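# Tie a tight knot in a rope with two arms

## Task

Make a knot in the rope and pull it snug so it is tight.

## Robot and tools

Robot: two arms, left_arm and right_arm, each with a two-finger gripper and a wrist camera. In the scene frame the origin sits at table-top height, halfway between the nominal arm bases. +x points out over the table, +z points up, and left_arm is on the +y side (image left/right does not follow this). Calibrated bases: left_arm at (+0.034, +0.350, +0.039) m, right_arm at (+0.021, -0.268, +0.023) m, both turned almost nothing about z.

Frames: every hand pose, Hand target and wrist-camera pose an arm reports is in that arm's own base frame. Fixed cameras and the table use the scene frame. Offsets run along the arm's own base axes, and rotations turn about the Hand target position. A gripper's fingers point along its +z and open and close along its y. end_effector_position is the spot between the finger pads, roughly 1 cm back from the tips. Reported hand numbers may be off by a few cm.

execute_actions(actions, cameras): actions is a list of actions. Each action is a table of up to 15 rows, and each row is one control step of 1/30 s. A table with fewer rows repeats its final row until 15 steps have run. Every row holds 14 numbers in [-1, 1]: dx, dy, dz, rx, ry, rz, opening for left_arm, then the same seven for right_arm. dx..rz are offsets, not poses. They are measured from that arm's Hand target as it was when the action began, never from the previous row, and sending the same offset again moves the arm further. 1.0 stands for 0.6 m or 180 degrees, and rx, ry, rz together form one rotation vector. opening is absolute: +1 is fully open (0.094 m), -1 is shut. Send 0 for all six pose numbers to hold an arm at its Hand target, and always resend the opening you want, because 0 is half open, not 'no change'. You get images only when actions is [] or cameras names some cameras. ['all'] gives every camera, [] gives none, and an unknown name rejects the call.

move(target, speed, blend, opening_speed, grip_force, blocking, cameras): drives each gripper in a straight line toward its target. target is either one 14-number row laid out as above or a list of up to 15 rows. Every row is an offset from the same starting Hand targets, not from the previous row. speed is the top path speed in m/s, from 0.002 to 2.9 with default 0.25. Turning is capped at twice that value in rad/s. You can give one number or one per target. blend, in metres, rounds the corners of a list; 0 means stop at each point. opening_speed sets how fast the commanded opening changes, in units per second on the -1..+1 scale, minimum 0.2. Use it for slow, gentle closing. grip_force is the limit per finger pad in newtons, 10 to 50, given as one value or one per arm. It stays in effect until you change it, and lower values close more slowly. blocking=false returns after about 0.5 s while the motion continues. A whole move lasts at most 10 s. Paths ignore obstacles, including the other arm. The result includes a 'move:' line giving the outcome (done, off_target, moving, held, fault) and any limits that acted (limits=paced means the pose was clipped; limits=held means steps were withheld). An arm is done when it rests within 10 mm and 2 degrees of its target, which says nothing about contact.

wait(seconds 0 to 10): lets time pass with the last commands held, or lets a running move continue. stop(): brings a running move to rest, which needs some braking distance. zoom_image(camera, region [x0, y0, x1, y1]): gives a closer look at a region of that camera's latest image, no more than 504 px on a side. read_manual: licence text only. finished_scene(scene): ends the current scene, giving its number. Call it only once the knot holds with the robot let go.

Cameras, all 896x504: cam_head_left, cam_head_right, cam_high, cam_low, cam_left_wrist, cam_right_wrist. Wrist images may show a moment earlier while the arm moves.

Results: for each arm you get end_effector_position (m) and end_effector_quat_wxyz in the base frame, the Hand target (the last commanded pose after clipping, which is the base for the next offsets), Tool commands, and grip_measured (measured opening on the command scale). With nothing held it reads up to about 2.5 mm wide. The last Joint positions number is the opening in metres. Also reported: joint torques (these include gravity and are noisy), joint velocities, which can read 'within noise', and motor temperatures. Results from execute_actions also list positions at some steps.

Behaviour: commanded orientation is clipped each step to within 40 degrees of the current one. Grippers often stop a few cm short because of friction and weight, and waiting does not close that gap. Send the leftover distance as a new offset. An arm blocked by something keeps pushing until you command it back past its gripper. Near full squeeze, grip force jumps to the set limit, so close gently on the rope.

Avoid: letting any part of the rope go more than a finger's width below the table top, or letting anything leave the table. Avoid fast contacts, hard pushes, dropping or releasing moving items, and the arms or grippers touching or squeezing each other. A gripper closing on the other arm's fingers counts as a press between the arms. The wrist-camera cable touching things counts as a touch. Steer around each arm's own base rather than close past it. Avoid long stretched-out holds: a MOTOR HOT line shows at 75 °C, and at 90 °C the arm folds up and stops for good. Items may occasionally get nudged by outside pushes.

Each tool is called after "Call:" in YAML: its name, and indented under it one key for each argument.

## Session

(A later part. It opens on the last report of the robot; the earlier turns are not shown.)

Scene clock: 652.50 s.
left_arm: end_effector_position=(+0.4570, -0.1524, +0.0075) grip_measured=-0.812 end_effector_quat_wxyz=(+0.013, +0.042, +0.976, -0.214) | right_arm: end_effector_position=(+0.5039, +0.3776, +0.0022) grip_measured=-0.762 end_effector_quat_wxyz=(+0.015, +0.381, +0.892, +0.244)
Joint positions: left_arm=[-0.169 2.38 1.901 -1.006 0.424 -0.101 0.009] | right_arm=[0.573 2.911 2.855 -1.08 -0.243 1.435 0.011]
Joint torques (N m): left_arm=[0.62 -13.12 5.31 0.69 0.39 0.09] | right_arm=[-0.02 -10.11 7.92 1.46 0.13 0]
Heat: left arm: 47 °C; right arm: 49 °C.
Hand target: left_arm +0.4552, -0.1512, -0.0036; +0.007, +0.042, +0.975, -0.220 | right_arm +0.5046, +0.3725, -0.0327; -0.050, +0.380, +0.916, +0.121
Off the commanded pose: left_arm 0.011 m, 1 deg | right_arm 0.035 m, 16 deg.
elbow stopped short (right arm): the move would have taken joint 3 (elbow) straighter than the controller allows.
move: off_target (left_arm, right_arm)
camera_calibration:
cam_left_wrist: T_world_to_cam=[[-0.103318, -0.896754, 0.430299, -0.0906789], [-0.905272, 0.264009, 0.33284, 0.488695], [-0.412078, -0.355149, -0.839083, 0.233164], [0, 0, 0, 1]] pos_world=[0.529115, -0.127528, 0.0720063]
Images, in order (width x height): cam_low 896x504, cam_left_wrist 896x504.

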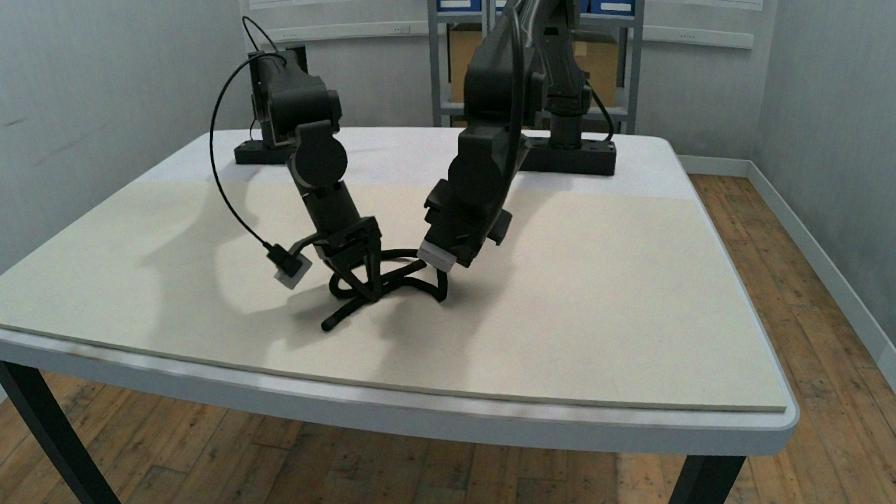

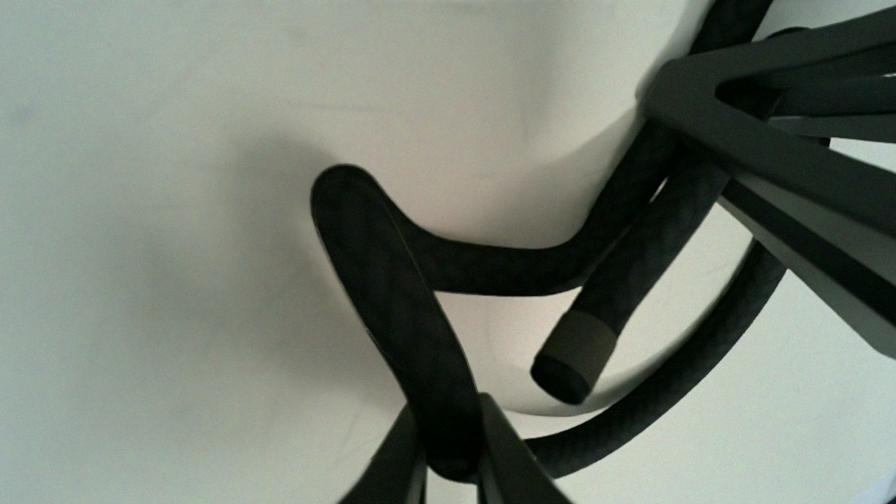

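Call:
zoom_image:
  camera: "cam_left_wrist"
  region: [500, 0, 896, 280]

Call:
execute_actions:
  actions: []
  cameras: ["cam_right_wrist","cam_high"]

Call:
zoom_image:
  camera: "cam_high"
  region: [430, 230, 570, 350]

Scaled by 1.273.

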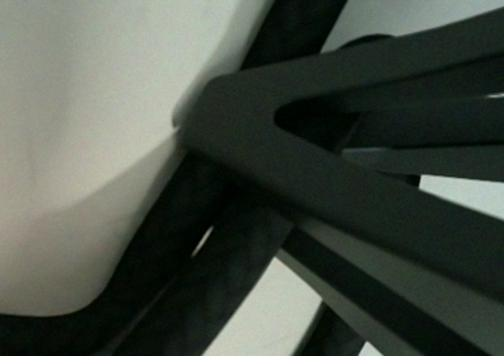

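Scene clock: 674.67 s.
left_arm: end_effector_position=(+0.4571, -0.1524, +0.0075) grip_measured=-0.812 end_effector_quat_wxyz=(+0.014, +0.042, +0.976, -0.214) | right_arm: end_effector_position=(+0.5039, +0.3776, +0.0022) grip_measured=-0.762 end_effector_quat_wxyz=(+0.015, +0.381, +0.892, +0.244)
Joint positions: left_arm=[-0.169 2.38 1.901 -1.005 0.424 -0.101 0.009] | right_arm=[0.573 2.911 2.855 -1.08 -0.243 1.435 0.011]
Joint velocities: within noise
Joint torques (N m): left_arm=[0.62 -13.14 5.31 0.68 0.38 0.09] | right_arm=[-0.01 -10.11 7.92 1.47 0.13 0]
Motor temperatures (°C): left_arm=[29 47 36 33 31 31 32] | right_arm=[30 48 41 35 30 31 32]
Heat: left arm: 47 °C; right arm: 48 °C.
Hand target: left_arm +0.4552, -0.1512, -0.0036; +0.007, +0.042, +0.975, -0.220 | right_arm +0.5046, +0.3725, -0.0327; -0.050, +0.380, +0.916, +0.121
Tool commands: left_gripper/opening=-0.95 right_gripper/opening=-0.95
Off the commanded pose: left_arm 0.011 m, 1 deg | right_arm 0.035 m, 16 deg.
camera_calibration:
cam_right_wrist: T_world_to_cam=[[-0.67105, -0.593182, -0.444778, 0.564102], [-0.737977, 0.476714, 0.477634, 0.232044], [-0.0712915, 0.648752, -0.757653, -0.122033], [0, 0, 0, 1]] pos_world=[0.541084, 0.303165, 0.0476095]
Images, in order (width x height): cam_high 896x504, cam_right_wrist 896x504.

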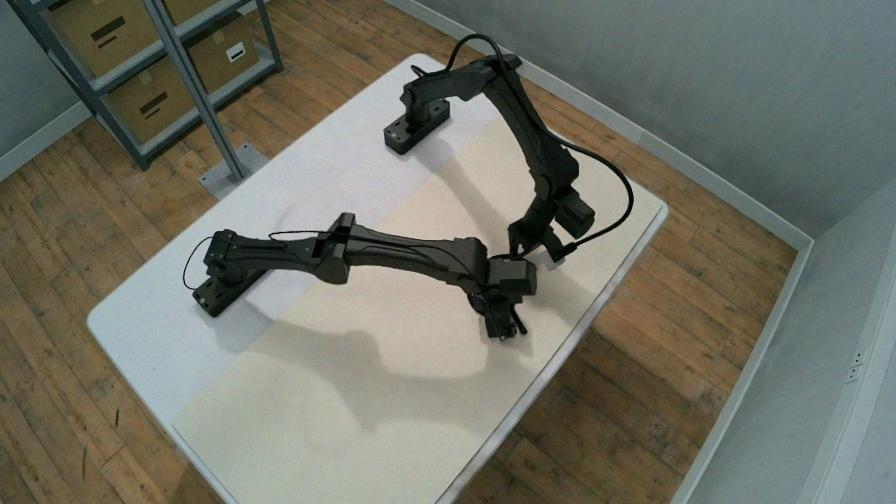

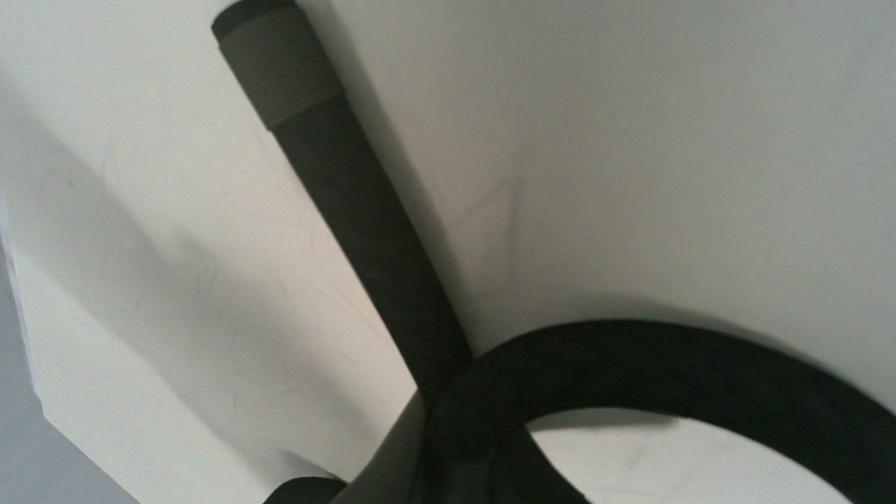

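Scaled by 3.600.

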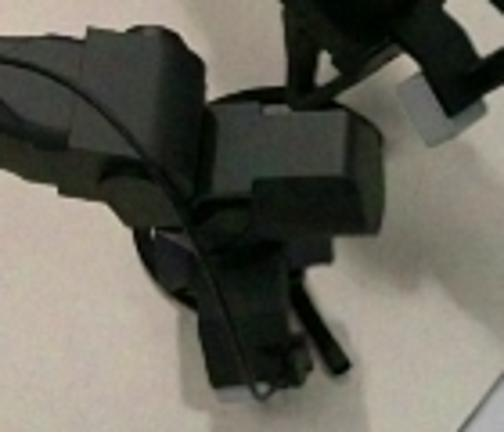

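Call:
move:
  target: [0,0,0.15,0,0,0,-0.95,0,0,0,0,0,0,-0.95]
  speed: 0.15
  cameras: ["cam_left_wrist","cam_low"]

Call:
zoom_image:
  camera: "cam_low"
  region: [320, 210, 460, 340]

Call:
zoom_image:
  camera: "cam_left_wrist"
  region: [396, 0, 896, 480]

Scene clock: 720.97 s.
left_arm: end_effector_position=(+0.4511, -0.1514, +0.0697) grip_measured=-0.812 end_effector_quat_wxyz=(-0.007, +0.038, +0.977, -0.211) | right_arm: end_effector_position=(+0.5039, +0.3776, +0.0022) grip_measured=-0.762 end_effector_quat_wxyz=(+0.015, +0.381, +0.892, +0.244)
Joint positions: left_arm=[-0.169 2.363 2.123 -1.287 0.424 -0.101 0.009] | right_arm=[0.573 2.911 2.855 -1.08 -0.243 1.435 0.011]
Joint torques (N m): left_arm=[0.62 -16.09 9.13 0.25 0.37 0.09] | right_arm=[-0.01 -10.1 7.94 1.46 0.12 0]
Heat: left arm: 48 °C; right arm: 48 °C.
Hand target: left_arm +0.4553, -0.1512, +0.0864; +0.007, +0.042, +0.975, -0.219 | right_arm +0.5046, +0.3725, -0.0327; -0.050, +0.380, +0.916, +0.121
Off the commanded pose: left_arm 0.017 m, 2 deg | right_arm 0.035 m, 16 deg.
elbow stopped short (right arm): the move would have taken joint 3 (elbow) straighter than the controller allows.
move: off_target (left_arm, right_arm)
camera_calibration:
cam_left_wrist: T_world_to_cam=[[-0.0852534, -0.899864, 0.427758, -0.125567], [-0.890401, 0.261469, 0.372585, 0.45249], [-0.447121, -0.349112, -0.823531, 0.298955], [0, 0, 0, 1]] pos_world=[0.525862, -0.126936, 0.13132]
Images, in order (width x height): cam_low 896x504, cam_left_wrist 896x504.

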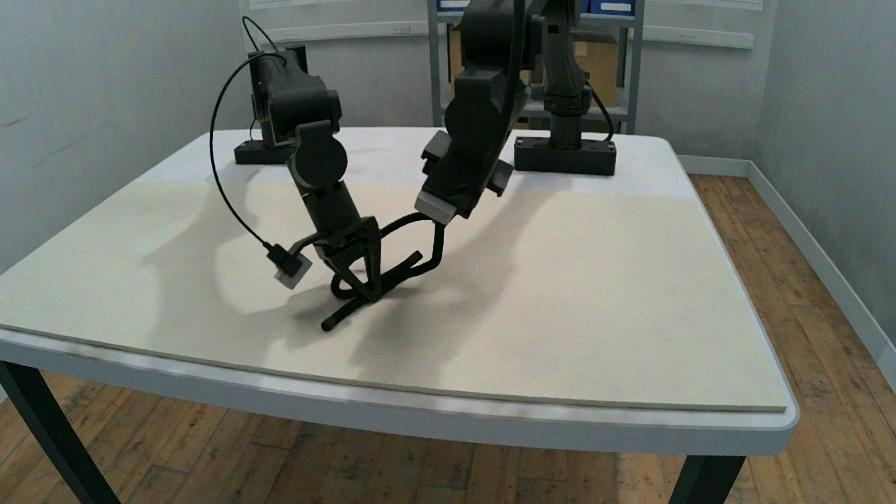

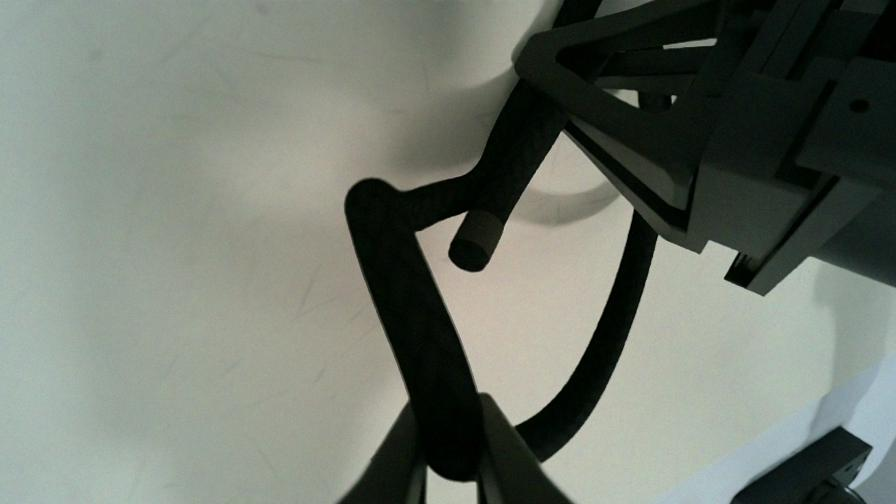

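Scaled by 3.600.

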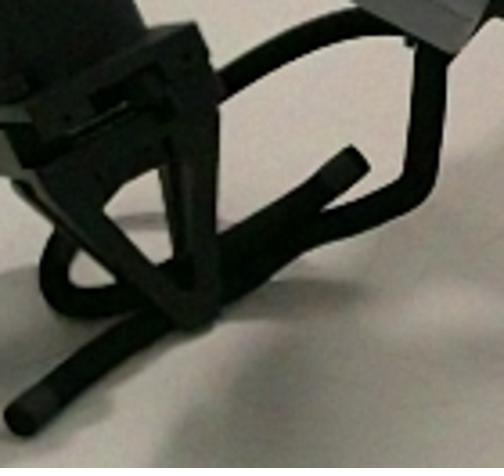

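Scaled by 1.008.

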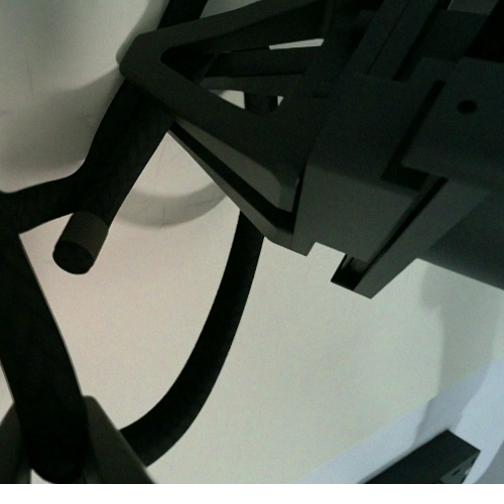

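Call:
move:
  target:
    - [0,0,0,0,0,0,-0.95,0,0,0,0,0,0,-0.1]
    - [-0.16,-0.11,-0.08,0,0.082,0.176,-0.95,0,0,0.13,0,0,0,-0.1]
    - [-0.16,-0.11,-0.16,0,0.082,0.176,-0.95,0.06,-0.045,0.1,0,-0.0288,0.107,-0.4]
  speed: [0.2,0.15,0.15]
  blend: [0,0,0]
  cameras: ["cam_right_wrist","cam_low"]

Call:
zoom_image:
  camera: "cam_low"
  region: [260, 200, 460, 350]

Scene clock: 744.50 s.
left_arm: end_effector_position=(+0.3647, -0.2198, +0.0038) grip_measured=-0.812 end_effector_quat_wxyz=(-0.050, -0.250, +0.941, -0.224) | right_arm: end_effector_position=(+0.5335, +0.3472, +0.0208) grip_measured=-0.397 end_effector_quat_wxyz=(+0.088, +0.232, +0.937, +0.247)
Joint positions: left_arm=[-0.371 2.082 1.37 -0.662 0.421 -0.932 0.009] | right_arm=[0.51 2.884 2.856 -1.063 -0.234 1.053 0.028]
Joint torques (N m): left_arm=[-0.14 -10.28 4.78 0.84 0.12 -0.02] | right_arm=[-0.42 -14.61 7.82 1.62 -0.03 -0.04]
Heat: left arm: 49 °C; right arm: 48 °C.
Hand target: left_arm +0.3592, -0.2172, -0.0096; -0.057, -0.253, +0.942, -0.213 | right_arm +0.5406, +0.3455, +0.0272; -0.028, +0.216, +0.968, +0.128
Off the commanded pose: left_arm 0.015 m, 2 deg | right_arm 0.010 m, 19 deg.
elbow stopped short (right arm): the move would have taken joint 3 (elbow) straighter than the controller allows.
move: off_target (left_arm, right_arm); target 3's new opening was sent with right_arm's hand 0.010 m and 19 deg from that target
camera_calibration:
cam_right_wrist: T_world_to_cam=[[-0.390168, -0.77278, -0.50058, 0.487863], [-0.917872, 0.283541, 0.277696, 0.426694], [-0.0726634, 0.567817, -0.819942, -0.0560028], [0, 0, 0, 1]] pos_world=[0.57793, 0.287825, 0.0798041]
Images, in order (width x height): cam_low 896x504, cam_right_wrist 896x504.

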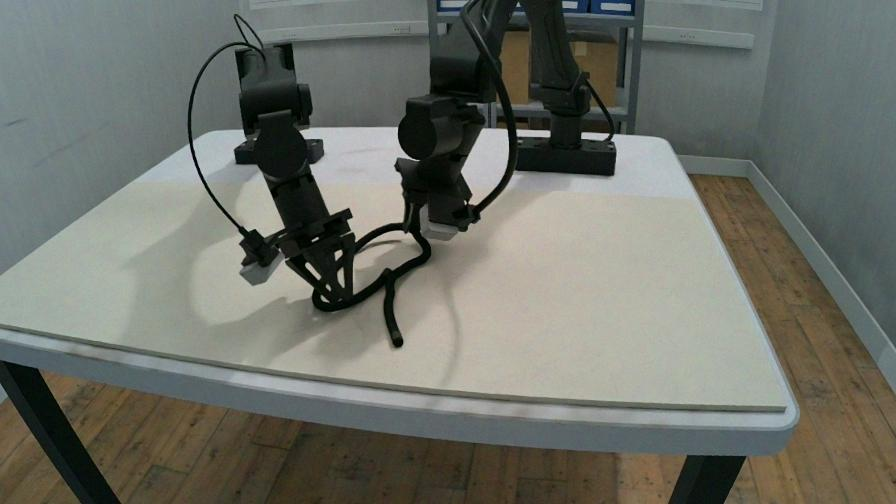

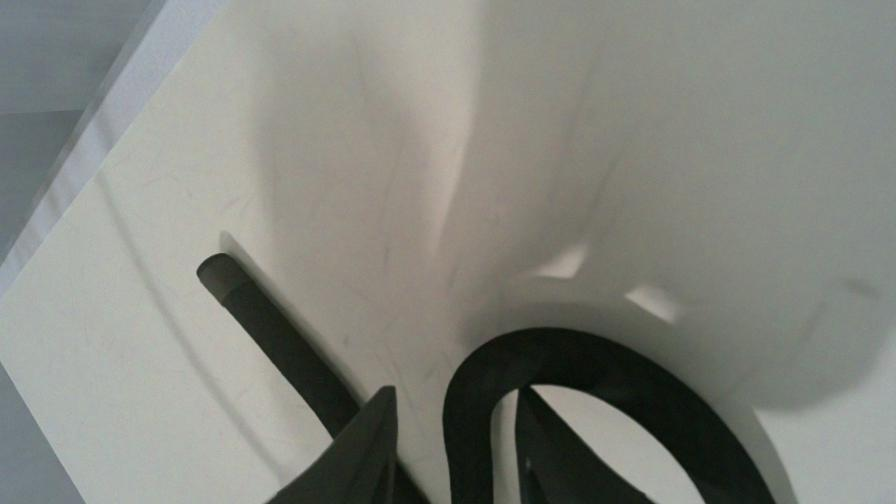

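Scaled by 2.520.

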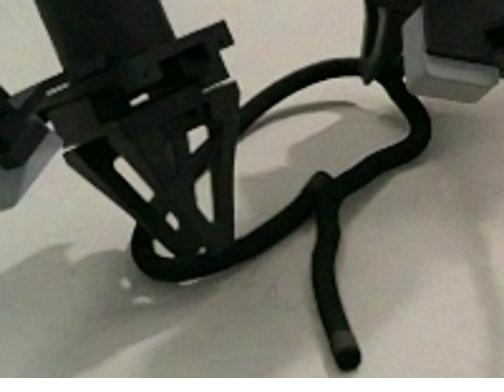

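Call:
move:
  target:
    - [0,0,0,0,0,0,-0.4,0,0,0.08,0,0,0,-0.4]
    - [0,0.02,0.2,0,0,0,-0.4,-0.05,-0.03,0.12,0,-0.05,0.2,-0.4]
    - [0.15,0.25,0.22,0,0,0,-0.4,-0.1,-0.042,0.12,0,-0.115,0.429,-0.4]
    - [0.15,0.25,0.22,0,0,0,-0.4,-0.184,-0.042,0.105,0,-0.23,0.859,-0.4]
  speed: [0.2,0.25,0.4,0.4]
  blend: [0,0.03,0.04,0]
  cameras: ["cam_right_wrist","cam_left_wrist","cam_low"]

Scene clock: 808.03 s.
left_arm: end_effector_position=(+0.4476, -0.0623, +0.1233) grip_measured=-0.402 end_effector_quat_wxyz=(-0.050, -0.259, +0.942, -0.209) | right_arm: end_effector_position=(+0.4346, +0.3176, +0.0643) grip_measured=-0.397 end_effector_quat_wxyz=(-0.122, +0.912, -0.389, -0.047)
Joint positions: left_arm=[0.028 2.305 2.234 -1.499 0.434 -0.509 0.028] | right_arm=[0.557 2.744 2.856 -1.533 -0.216 -1.761 0.028]
Joint torques (N m): left_arm=[-0.51 -11.92 9.24 0.13 0.36 0.07] | right_arm=[0.51 -16.79 7.06 0.55 -0.15 -0.02]
Heat: left arm: 45 °C; right arm: 52 °C.
Hand target: left_arm +0.4492, -0.0672, +0.1225; -0.057, -0.253, +0.942, -0.213 | right_arm +0.4303, +0.3202, +0.0902; -0.120, +0.916, -0.380, -0.050
Off the commanded pose: left_arm 0.005 m, 1 deg | right_arm 0.026 m, 1 deg.
elbow stopped short (right arm): the move would have taken joint 3 (elbow) straighter than the controller allows.
move: off_target (right_arm)
camera_calibration:
cam_left_wrist: T_world_to_cam=[[0.495757, -0.778443, 0.385034, -0.315872], [-0.796715, -0.231207, 0.55838, 0.310481], [-0.345645, -0.583584, -0.73482, 0.301637], [0, 0, 0, 1]] pos_world=[0.50822, 0.00192742, 0.169904]
cam_right_wrist: T_world_to_cam=[[0.71895, 0.668687, 0.189654, -0.536066], [0.639468, -0.743275, 0.19653, -0.0132535], [0.272382, -0.0200172, -0.961981, 0.035116], [0, 0, 0, 1]] pos_world=[0.384315, 0.349313, 0.138053]
Images, in order (width x height): cam_low 896x504, cam_left_wrist 896x504, cam_right_wrist 896x504.

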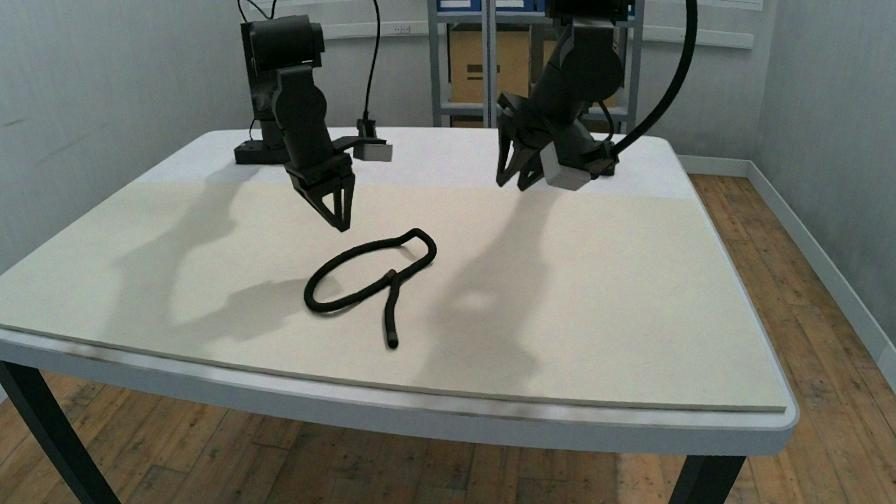

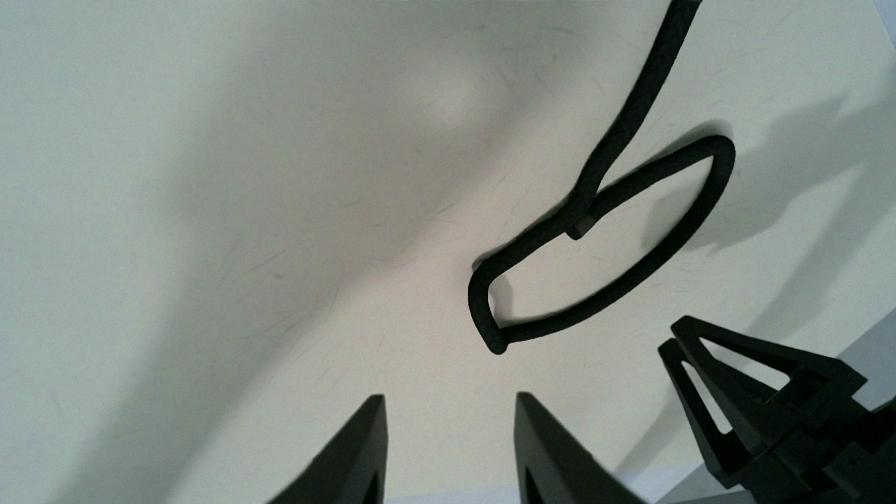

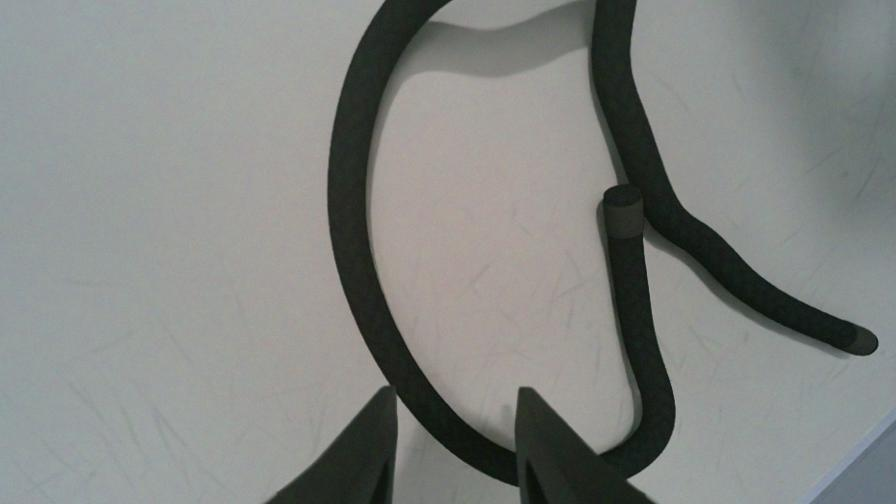

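Call:
move:
  target:
    - [0,0,0,0,0,0,-0.4,0.106,0.115,-0.09,0,-0.0144,0.0537,-0.5]
    - [0,0,0,0,0,0,-0.4,0.106,0.115,-0.21,0,-0.0144,0.0537,-0.5]
    - [0,0,0,0,0,0,-0.4,0.106,0.115,-0.21,0,-0.0144,0.0537,-0.95]
  speed: [0.2,0.12,0.15]
  blend: [0.02,0,0]
  cameras: ["cam_right_wrist","cam_left_wrist"]

Scene clock: 834.67 s.
left_arm: end_effector_position=(+0.4476, -0.0623, +0.1233) grip_measured=-0.402 end_effector_quat_wxyz=(-0.050, -0.259, +0.942, -0.209) | right_arm: end_effector_position=(+0.5006, +0.3909, +0.0000) grip_measured=-0.947 end_effector_quat_wxyz=(-0.242, +0.920, -0.304, +0.048)
Joint positions: left_arm=[0.028 2.305 2.234 -1.499 0.434 -0.509 0.028] | right_arm=[0.602 2.921 2.861 -1.056 -0.212 -1.853 0.002]
Joint torques (N m): left_arm=[-0.51 -11.92 9.26 0.13 0.35 0.07] | right_arm=[0.35 -10.37 7.43 1.39 -0.07 0.01]
Motor temperatures (°C): left_arm=[29 45 38 32 31 31 31] | right_arm=[30 53 44 34 30 31 31]
Heat: left arm: 45 °C; right arm: 53 °C.
Hand target: left_arm +0.4492, -0.0672, +0.1225; -0.057, -0.253, +0.942, -0.213 | right_arm +0.4939, +0.3891, -0.0358; -0.124, +0.946, -0.299, -0.040
Off the commanded pose: left_arm 0.005 m, 1 deg | right_arm 0.036 m, 17 deg.
elbow stopped short (right arm): the move would have taken joint 3 (elbow) straighter than the controller allows.
move: off_target (right_arm); target 3's new opening was sent with right_arm's hand 0.039 m and 17 deg from that target
camera_calibration:
cam_left_wrist: T_world_to_cam=[[0.495757, -0.778443, 0.385034, -0.315872], [-0.796715, -0.231207, 0.55838, 0.310481], [-0.345645, -0.583584, -0.73482, 0.301637], [0, 0, 0, 1]] pos_world=[0.50822, 0.00192742, 0.169904]
cam_right_wrist: T_world_to_cam=[[0.533378, 0.698965, 0.476399, -0.539188], [0.664059, -0.694867, 0.276016, -0.0195975], [0.523959, 0.169137, -0.834781, -0.24294], [0, 0, 0, 1]] pos_world=[0.427895, 0.404346, 0.0594768]
Images, in order (width x height): cam_left_wrist 896x504, cam_right_wrist 896x504.

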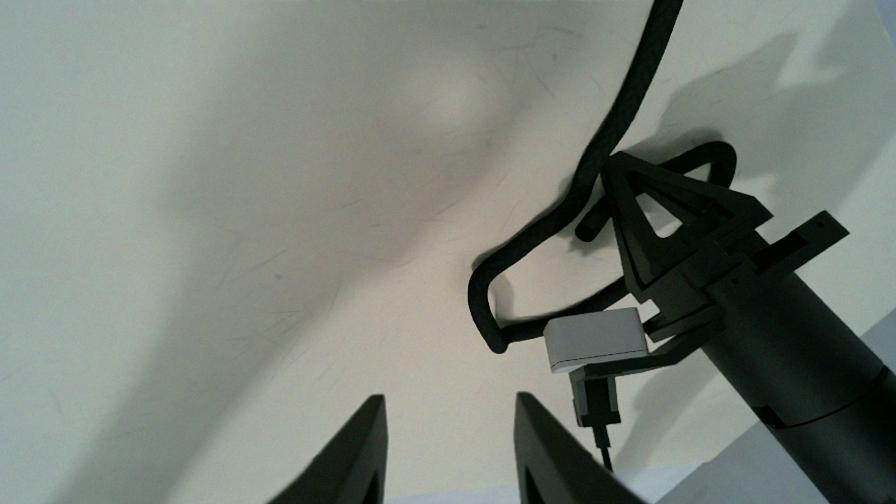

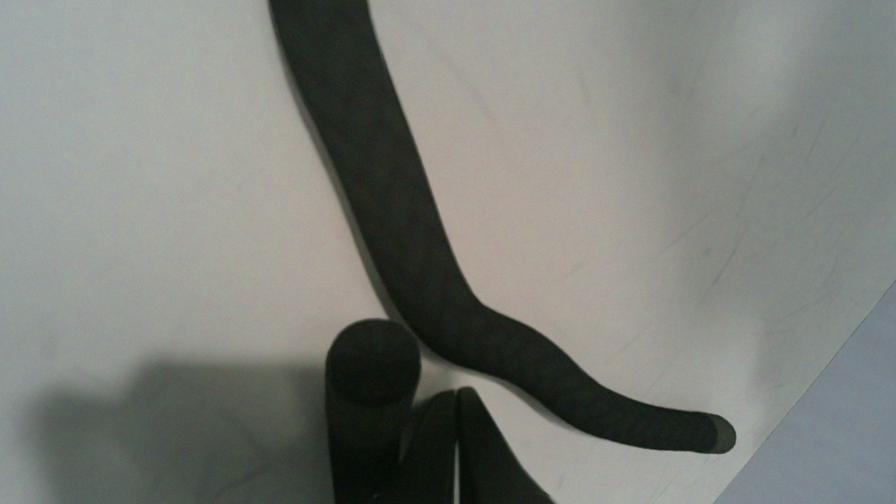

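Call:
move:
  target: [0,0,0,0,0,0,-0.4,0,0,0,0,0,0,-0.4]
  cameras: []

Call:
move:
  target: [0,0,0,0,0,0,-0.4,-0.035,-0.035,0.2,0,0,0,-0.4]
  cameras: ["cam_right_wrist","cam_low","cam_head_left"]

Scene clock: 872.50 s.
left_arm: end_effector_position=(+0.4476, -0.0623, +0.1233) grip_measured=-0.402 end_effector_quat_wxyz=(-0.050, -0.259, +0.942, -0.209) | right_arm: end_effector_position=(+0.5060, +0.3971, +0.0054) grip_measured=-0.403 end_effector_quat_wxyz=(-0.258, +0.917, -0.299, +0.057)
Joint positions: left_arm=[0.028 2.305 2.234 -1.499 0.434 -0.509 0.028] | right_arm=[0.604 2.921 2.865 -1.022 -0.216 -1.853 0.028]
Joint torques (N m): left_arm=[-0.51 -11.92 9.24 0.13 0.35 0.07] | right_arm=[0.2 -10.45 7.1 1.13 -0.04 0.02]
Motor temperatures (°C): left_arm=[29 45 38 32 31 31 31] | right_arm=[30 55 43 35 30 31 30]
Heat: left arm: 45 °C; right arm: 55 °C.
Hand target: left_arm +0.4492, -0.0672, +0.1225; -0.057, -0.253, +0.942, -0.213 | right_arm +0.4937, +0.3893, -0.0357; -0.124, +0.946, -0.298, -0.040
Off the commanded pose: left_arm 0.005 m, 1 deg | right_arm 0.044 m, 19 deg.
elbow stopped short (right arm): the move would have taken joint 3 (elbow) straighter than the controller allows.
move: off_target (right_arm)
No camera images: "cameras" was empty.

Scene clock: 873.87 s.
left_arm: end_effector_position=(+0.4476, -0.0623, +0.1233) grip_measured=-0.402 end_effector_quat_wxyz=(-0.050, -0.259, +0.942, -0.209) | right_arm: end_effector_position=(+0.4744, +0.3739, +0.0737) grip_measured=-0.403 end_effector_quat_wxyz=(-0.226, +0.925, -0.304, +0.038)
Joint positions: left_arm=[0.028 2.305 2.234 -1.499 0.434 -0.509 0.028] | right_arm=[0.604 2.766 2.865 -1.255 -0.209 -1.859 0.028]
Joint torques (N m): left_arm=[-0.5 -11.92 9.25 0.14 0.36 0.07] | right_arm=[-0.65 -15.34 6.86 1.07 -0.17 0.01]
Motor temperatures (°C): left_arm=[29 45 38 32 31 31 31] | right_arm=[30 55 43 35 30 31 30]
Heat: left arm: 45 °C; right arm: 55 °C.
Hand target: left_arm +0.4492, -0.0672, +0.1225; -0.057, -0.253, +0.942, -0.213 | right_arm +0.4727, +0.3683, +0.0841; -0.124, +0.946, -0.298, -0.040
Off the commanded pose: left_arm 0.005 m, 1 deg | right_arm 0.012 m, 15 deg.
elbow stopped short (right arm): the move would have taken joint 3 (elbow) straighter than the controller allows.
move: off_target (right_arm)
camera_calibration:
cam_right_wrist: T_world_to_cam=[[0.541876, 0.714314, 0.442861, -0.555818], [0.676281, -0.683439, 0.274872, -0.0443618], [0.499014, 0.150552, -0.853416, -0.144776], [0, 0, 0, 1]] pos_world=[0.40343, 0.388506, 0.13479]
Images, in order (width x height): cam_head_left 896x504, cam_low 896x504, cam_right_wrist 896x504.

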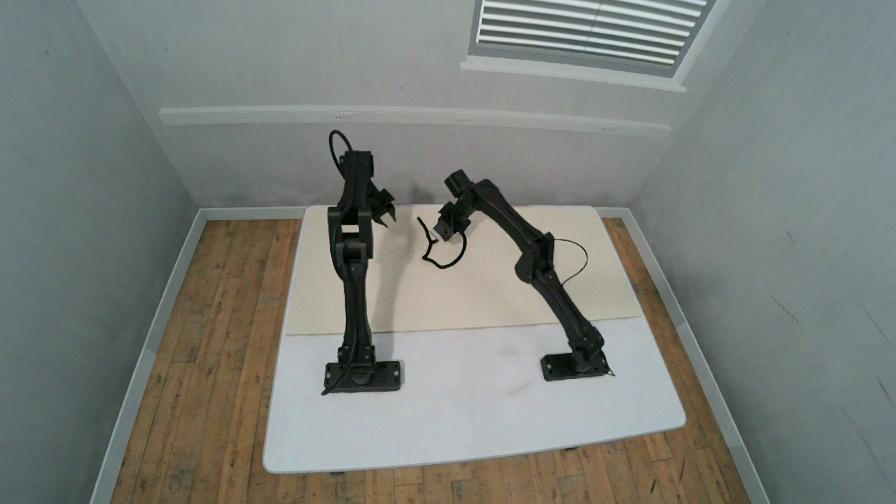

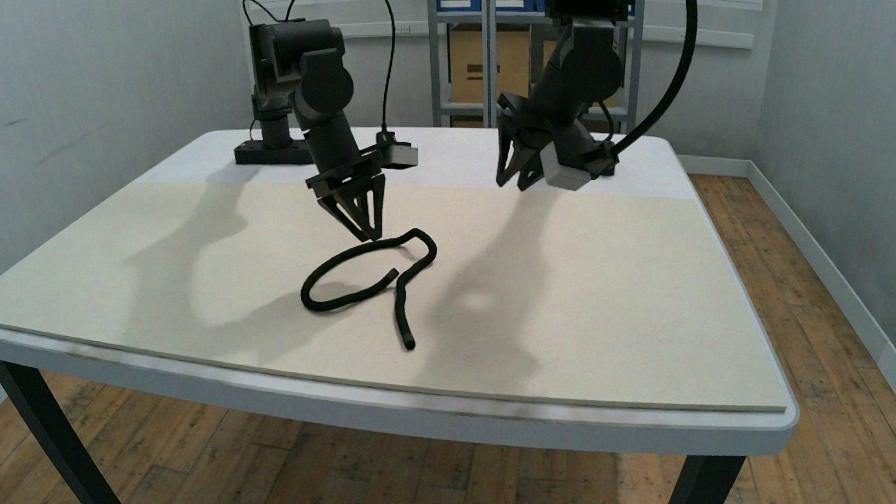

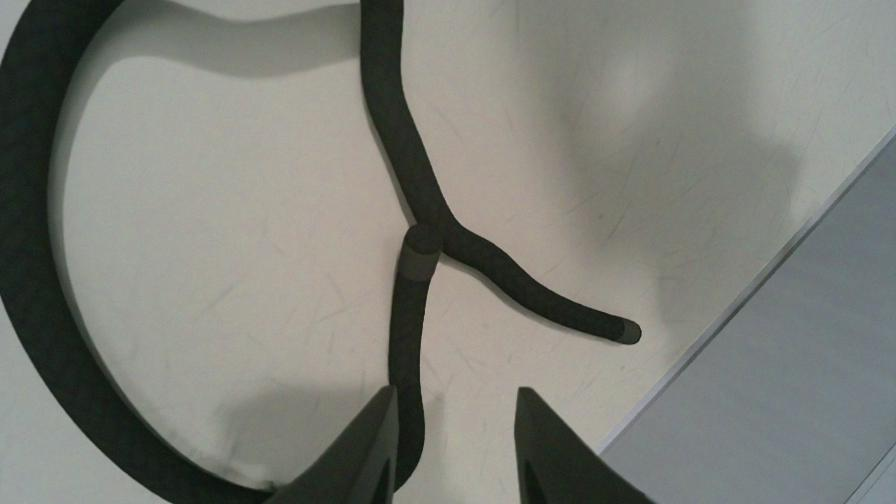

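Call:
move:
  target:
    - [0,0,0,0,0,0,-0.4,0.0405,0.0345,-0.1,-0.0045,-0.0685,-0.092,-0.4]
    - [0,0,0,0,0,0,-0.4,0.0405,0.0345,-0.198,-0.0045,-0.0685,-0.092,-0.4]
  cameras: ["cam_right_wrist","cam_low"]

Scene clock: 896.37 s.
left_arm: end_effector_position=(+0.4476, -0.0623, +0.1233) grip_measured=-0.402 end_effector_quat_wxyz=(-0.050, -0.259, +0.942, -0.209) | right_arm: end_effector_position=(+0.5049, +0.3956, +0.0032) grip_measured=-0.403 end_effector_quat_wxyz=(-0.211, +0.881, -0.408, +0.113)
Joint positions: left_arm=[0.028 2.305 2.234 -1.499 0.434 -0.509 0.028] | right_arm=[0.665 2.916 2.865 -1.036 0.008 -1.612 0.028]
Joint torques (N m): left_arm=[-0.51 -11.93 9.25 0.13 0.35 0.07] | right_arm=[-0.01 -10.58 7.32 1.3 0 0.1]
Motor temperatures (°C): left_arm=[29 45 38 32 31 31 30] | right_arm=[30 55 43 35 30 31 30]
Heat: left arm: 45 °C; right arm: 55 °C.
Hand target: left_arm +0.4492, -0.0672, +0.1225; -0.057, -0.253, +0.942, -0.213 | right_arm +0.4971, +0.3889, -0.0347; -0.153, +0.892, -0.417, +0.082
Off the commanded pose: left_arm 0.005 m, 1 deg | right_arm 0.039 m, 8 deg.
elbow stopped short (right arm): the move would have taken joint 3 (elbow) straighter than the controller allows.
move: off_target (right_arm)
camera_calibration:
cam_right_wrist: T_world_to_cam=[[0.668151, 0.579974, 0.466051, -0.567238], [0.457143, -0.814218, 0.357868, 0.131324], [0.587021, -0.0260575, -0.809152, -0.198236], [0, 0, 0, 1]] pos_world=[0.435336, 0.430744, 0.0569629]
Images, in order (width x height): cam_low 896x504, cam_right_wrist 896x504.

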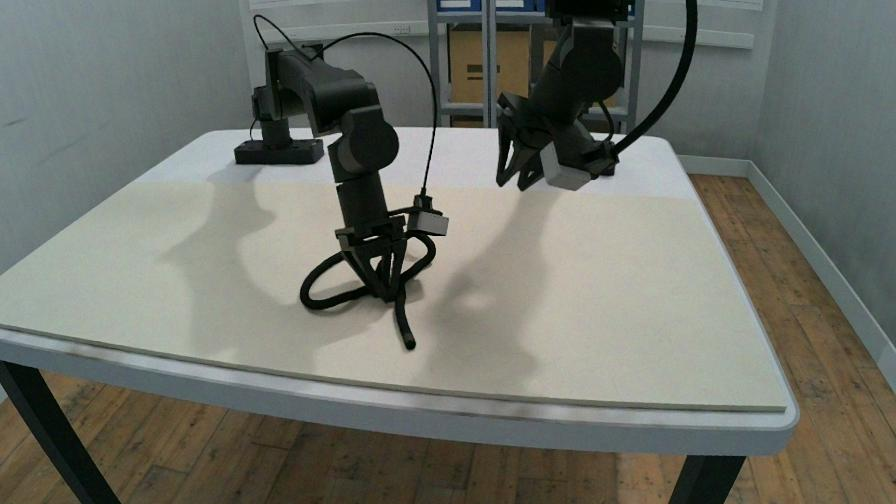

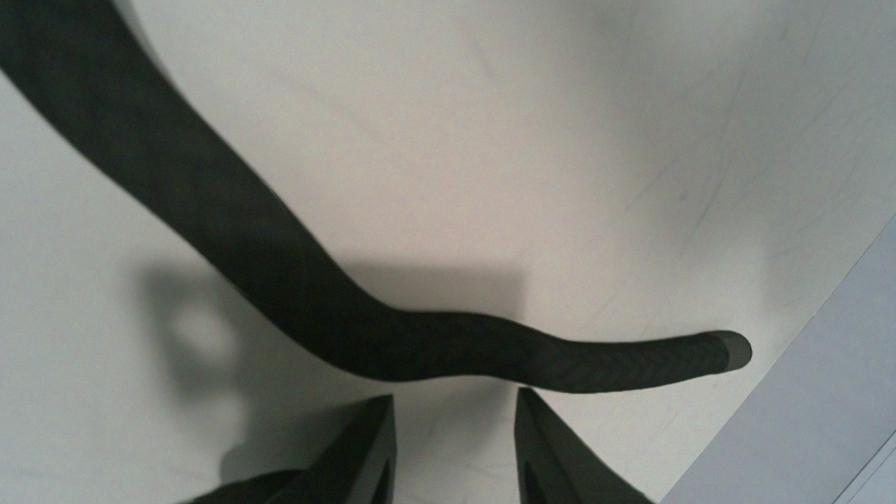

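Call:
move:
  target: [0,0,0,0,0,0,-0.4,-0.03,-0.03,0.22,0,0,0,-0.4]
  cameras: ["cam_right_wrist"]

Scene clock: 909.77 s.
left_arm: end_effector_position=(+0.4476, -0.0623, +0.1233) grip_measured=-0.402 end_effector_quat_wxyz=(-0.050, -0.259, +0.942, -0.209) | right_arm: end_effector_position=(+0.4806, +0.3766, +0.0900) grip_measured=-0.403 end_effector_quat_wxyz=(-0.204, +0.883, -0.408, +0.109)
Joint positions: left_arm=[0.028 2.305 2.234 -1.499 0.434 -0.509 0.028] | right_arm=[0.665 2.736 2.865 -1.233 0.008 -1.612 0.028]
Joint torques (N m): left_arm=[-0.5 -11.93 9.25 0.14 0.36 0.07] | right_arm=[-0.5 -15.05 6.86 1.24 -0.02 0.05]
Motor temperatures (°C): left_arm=[29 45 39 32 31 31 30] | right_arm=[30 56 43 35 30 31 30]
Heat: left arm: 45 °C; right arm: 56 °C.
Hand target: left_arm +0.4492, -0.0672, +0.1225; -0.057, -0.253, +0.942, -0.213 | right_arm +0.4791, +0.3709, +0.0974; -0.153, +0.892, -0.417, +0.082
Off the commanded pose: left_arm 0.005 m, 1 deg | right_arm 0.009 m, 7 deg.
elbow stopped short (right arm): the move would have taken joint 3 (elbow) straighter than the controller allows.
move: off_target (right_arm)
camera_calibration:
cam_right_wrist: T_world_to_cam=[[0.674062, 0.584617, 0.451513, -0.583678], [0.461767, -0.810585, 0.360172, 0.0920444], [0.576552, -0.0342847, -0.816341, -0.105415], [0, 0, 0, 1]] pos_world=[0.411709, 0.412224, 0.144332]
Images, in order (width x height): cam_right_wrist 896x504.

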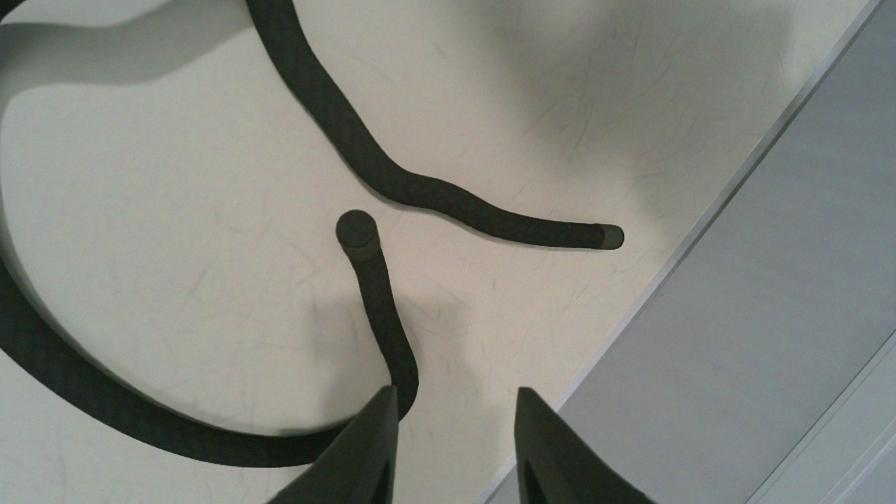

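Call:
move:
  target:
    - [0,0,0,0,0,0,-0.4,0.0267,-0.0117,-0.13,0,0,0.072,-0.4]
    - [0,0,0,0,0,0,-0.4,0.0267,-0.0117,-0.2533,0,0,0.072,-0.4]
  cameras: ["cam_right_wrist"]

Scene clock: 925.47 s.
left_arm: end_effector_position=(+0.4476, -0.0623, +0.1233) grip_measured=-0.402 end_effector_quat_wxyz=(-0.050, -0.259, +0.942, -0.209) | right_arm: end_effector_position=(+0.5043, +0.3704, -0.0012) grip_measured=-0.403 end_effector_quat_wxyz=(-0.192, +0.927, -0.310, +0.089)
Joint positions: left_arm=[0.028 2.305 2.234 -1.499 0.434 -0.509 0.028] | right_arm=[0.608 2.882 2.804 -1.075 -0.084 -1.87 0.028]
Joint torques (N m): left_arm=[-0.54 -11.95 9.26 0.13 0.36 0.07] | right_arm=[-0.12 -10.51 2.71 1.72 -0.08 0]
Motor temperatures (°C): left_arm=[29 45 39 32 31 31 30] | right_arm=[30 59 42 35 30 31 30]
Heat: left arm: 45 °C; right arm: 59 °C.
Hand target: left_arm +0.4492, -0.0672, +0.1225; -0.057, -0.253, +0.942, -0.213 | right_arm +0.4951, +0.3639, -0.0547; -0.161, +0.934, -0.313, +0.064
Off the commanded pose: left_arm 0.005 m, 1 deg | right_arm 0.055 m, 5 deg.
elbow stopped short (right arm): the move would have taken joint 3 (elbow) straighter than the controller allows.
move: off_target (right_arm)
camera_calibration:
cam_right_wrist: T_world_to_cam=[[0.537947, 0.735038, 0.412714, -0.541972], [0.62772, -0.676068, 0.385874, -0.0244477], [0.562655, 0.0514889, -0.825087, -0.218406], [0, 0, 0, 1]] pos_world=[0.429786, 0.393087, 0.0529094]
Images, in order (width x height): cam_right_wrist 896x504.

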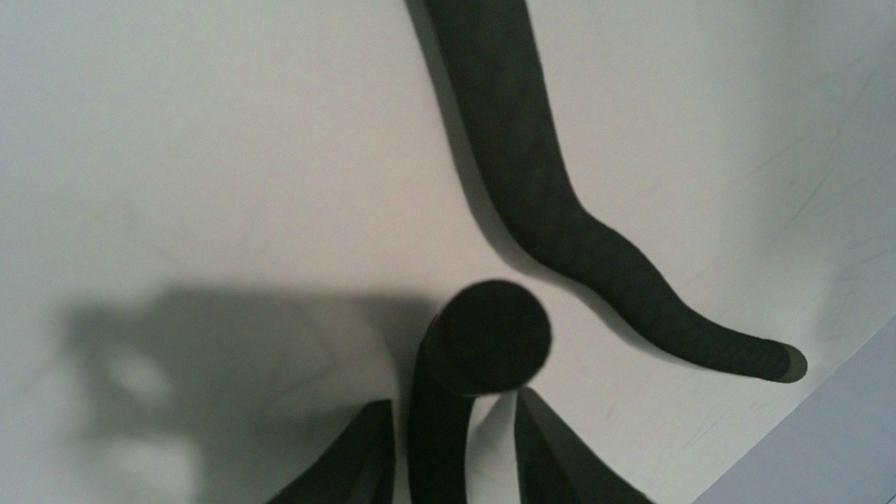

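Now T is between the fingers (tip raised).

Call:
move:
  target: [0,0,0,0,0,0,-0.4,0,0,0,0,0,0,-0.95]
  cameras: ["cam_right_wrist"]

Scene clock: 929.83 s.
left_arm: end_effector_position=(+0.4476, -0.0623, +0.1233) grip_measured=-0.402 end_effector_quat_wxyz=(-0.050, -0.259, +0.942, -0.209) | right_arm: end_effector_position=(+0.5070, +0.3723, -0.0039) grip_measured=-0.778 end_effector_quat_wxyz=(-0.196, +0.926, -0.310, +0.093)
Joint positions: left_arm=[0.028 2.305 2.234 -1.499 0.434 -0.509 0.028] | right_arm=[0.608 2.882 2.788 -1.047 -0.084 -1.87 0.01]
Joint torques (N m): left_arm=[-0.53 -11.95 9.25 0.13 0.36 0.08] | right_arm=[-0.13 -10.96 2.88 1.56 -0.08 0.01]
Motor temperatures (°C): left_arm=[29 45 39 31 31 31 30] | right_arm=[30 59 42 35 30 31 30]
Heat: left arm: 45 °C; right arm: 59 °C.
Hand target: left_arm +0.4492, -0.0672, +0.1225; -0.057, -0.253, +0.942, -0.213 | right_arm +0.4951, +0.3639, -0.0547; -0.161, +0.934, -0.313, +0.064
Off the commanded pose: left_arm 0.005 m, 1 deg | right_arm 0.053 m, 5 deg.
move: off_target (right_arm)
camera_calibration:
cam_right_wrist: T_world_to_cam=[[0.533625, 0.732513, 0.422694, -0.540562], [0.62398, -0.678382, 0.387875, -0.0211269], [0.570871, 0.0567727, -0.819074, -0.228364], [0, 0, 0, 1]] pos_world=[0.432006, 0.394601, 0.0496391]
Images, in order (width x height): cam_right_wrist 896x504.

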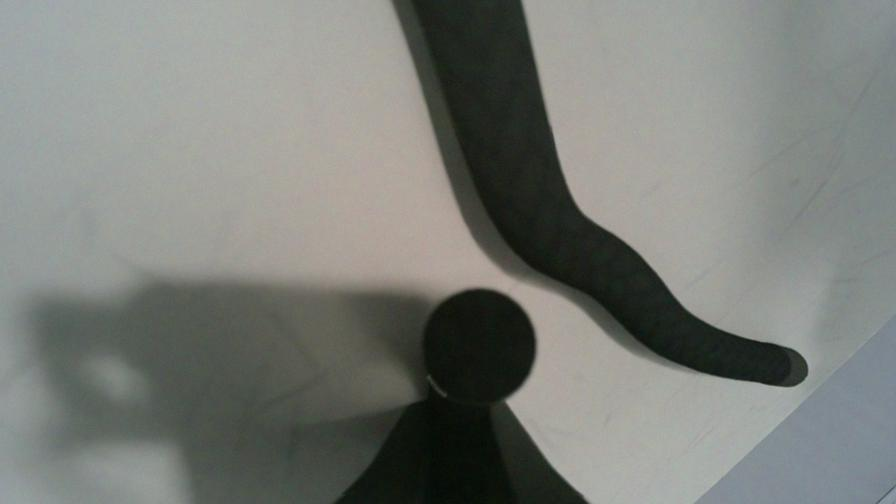

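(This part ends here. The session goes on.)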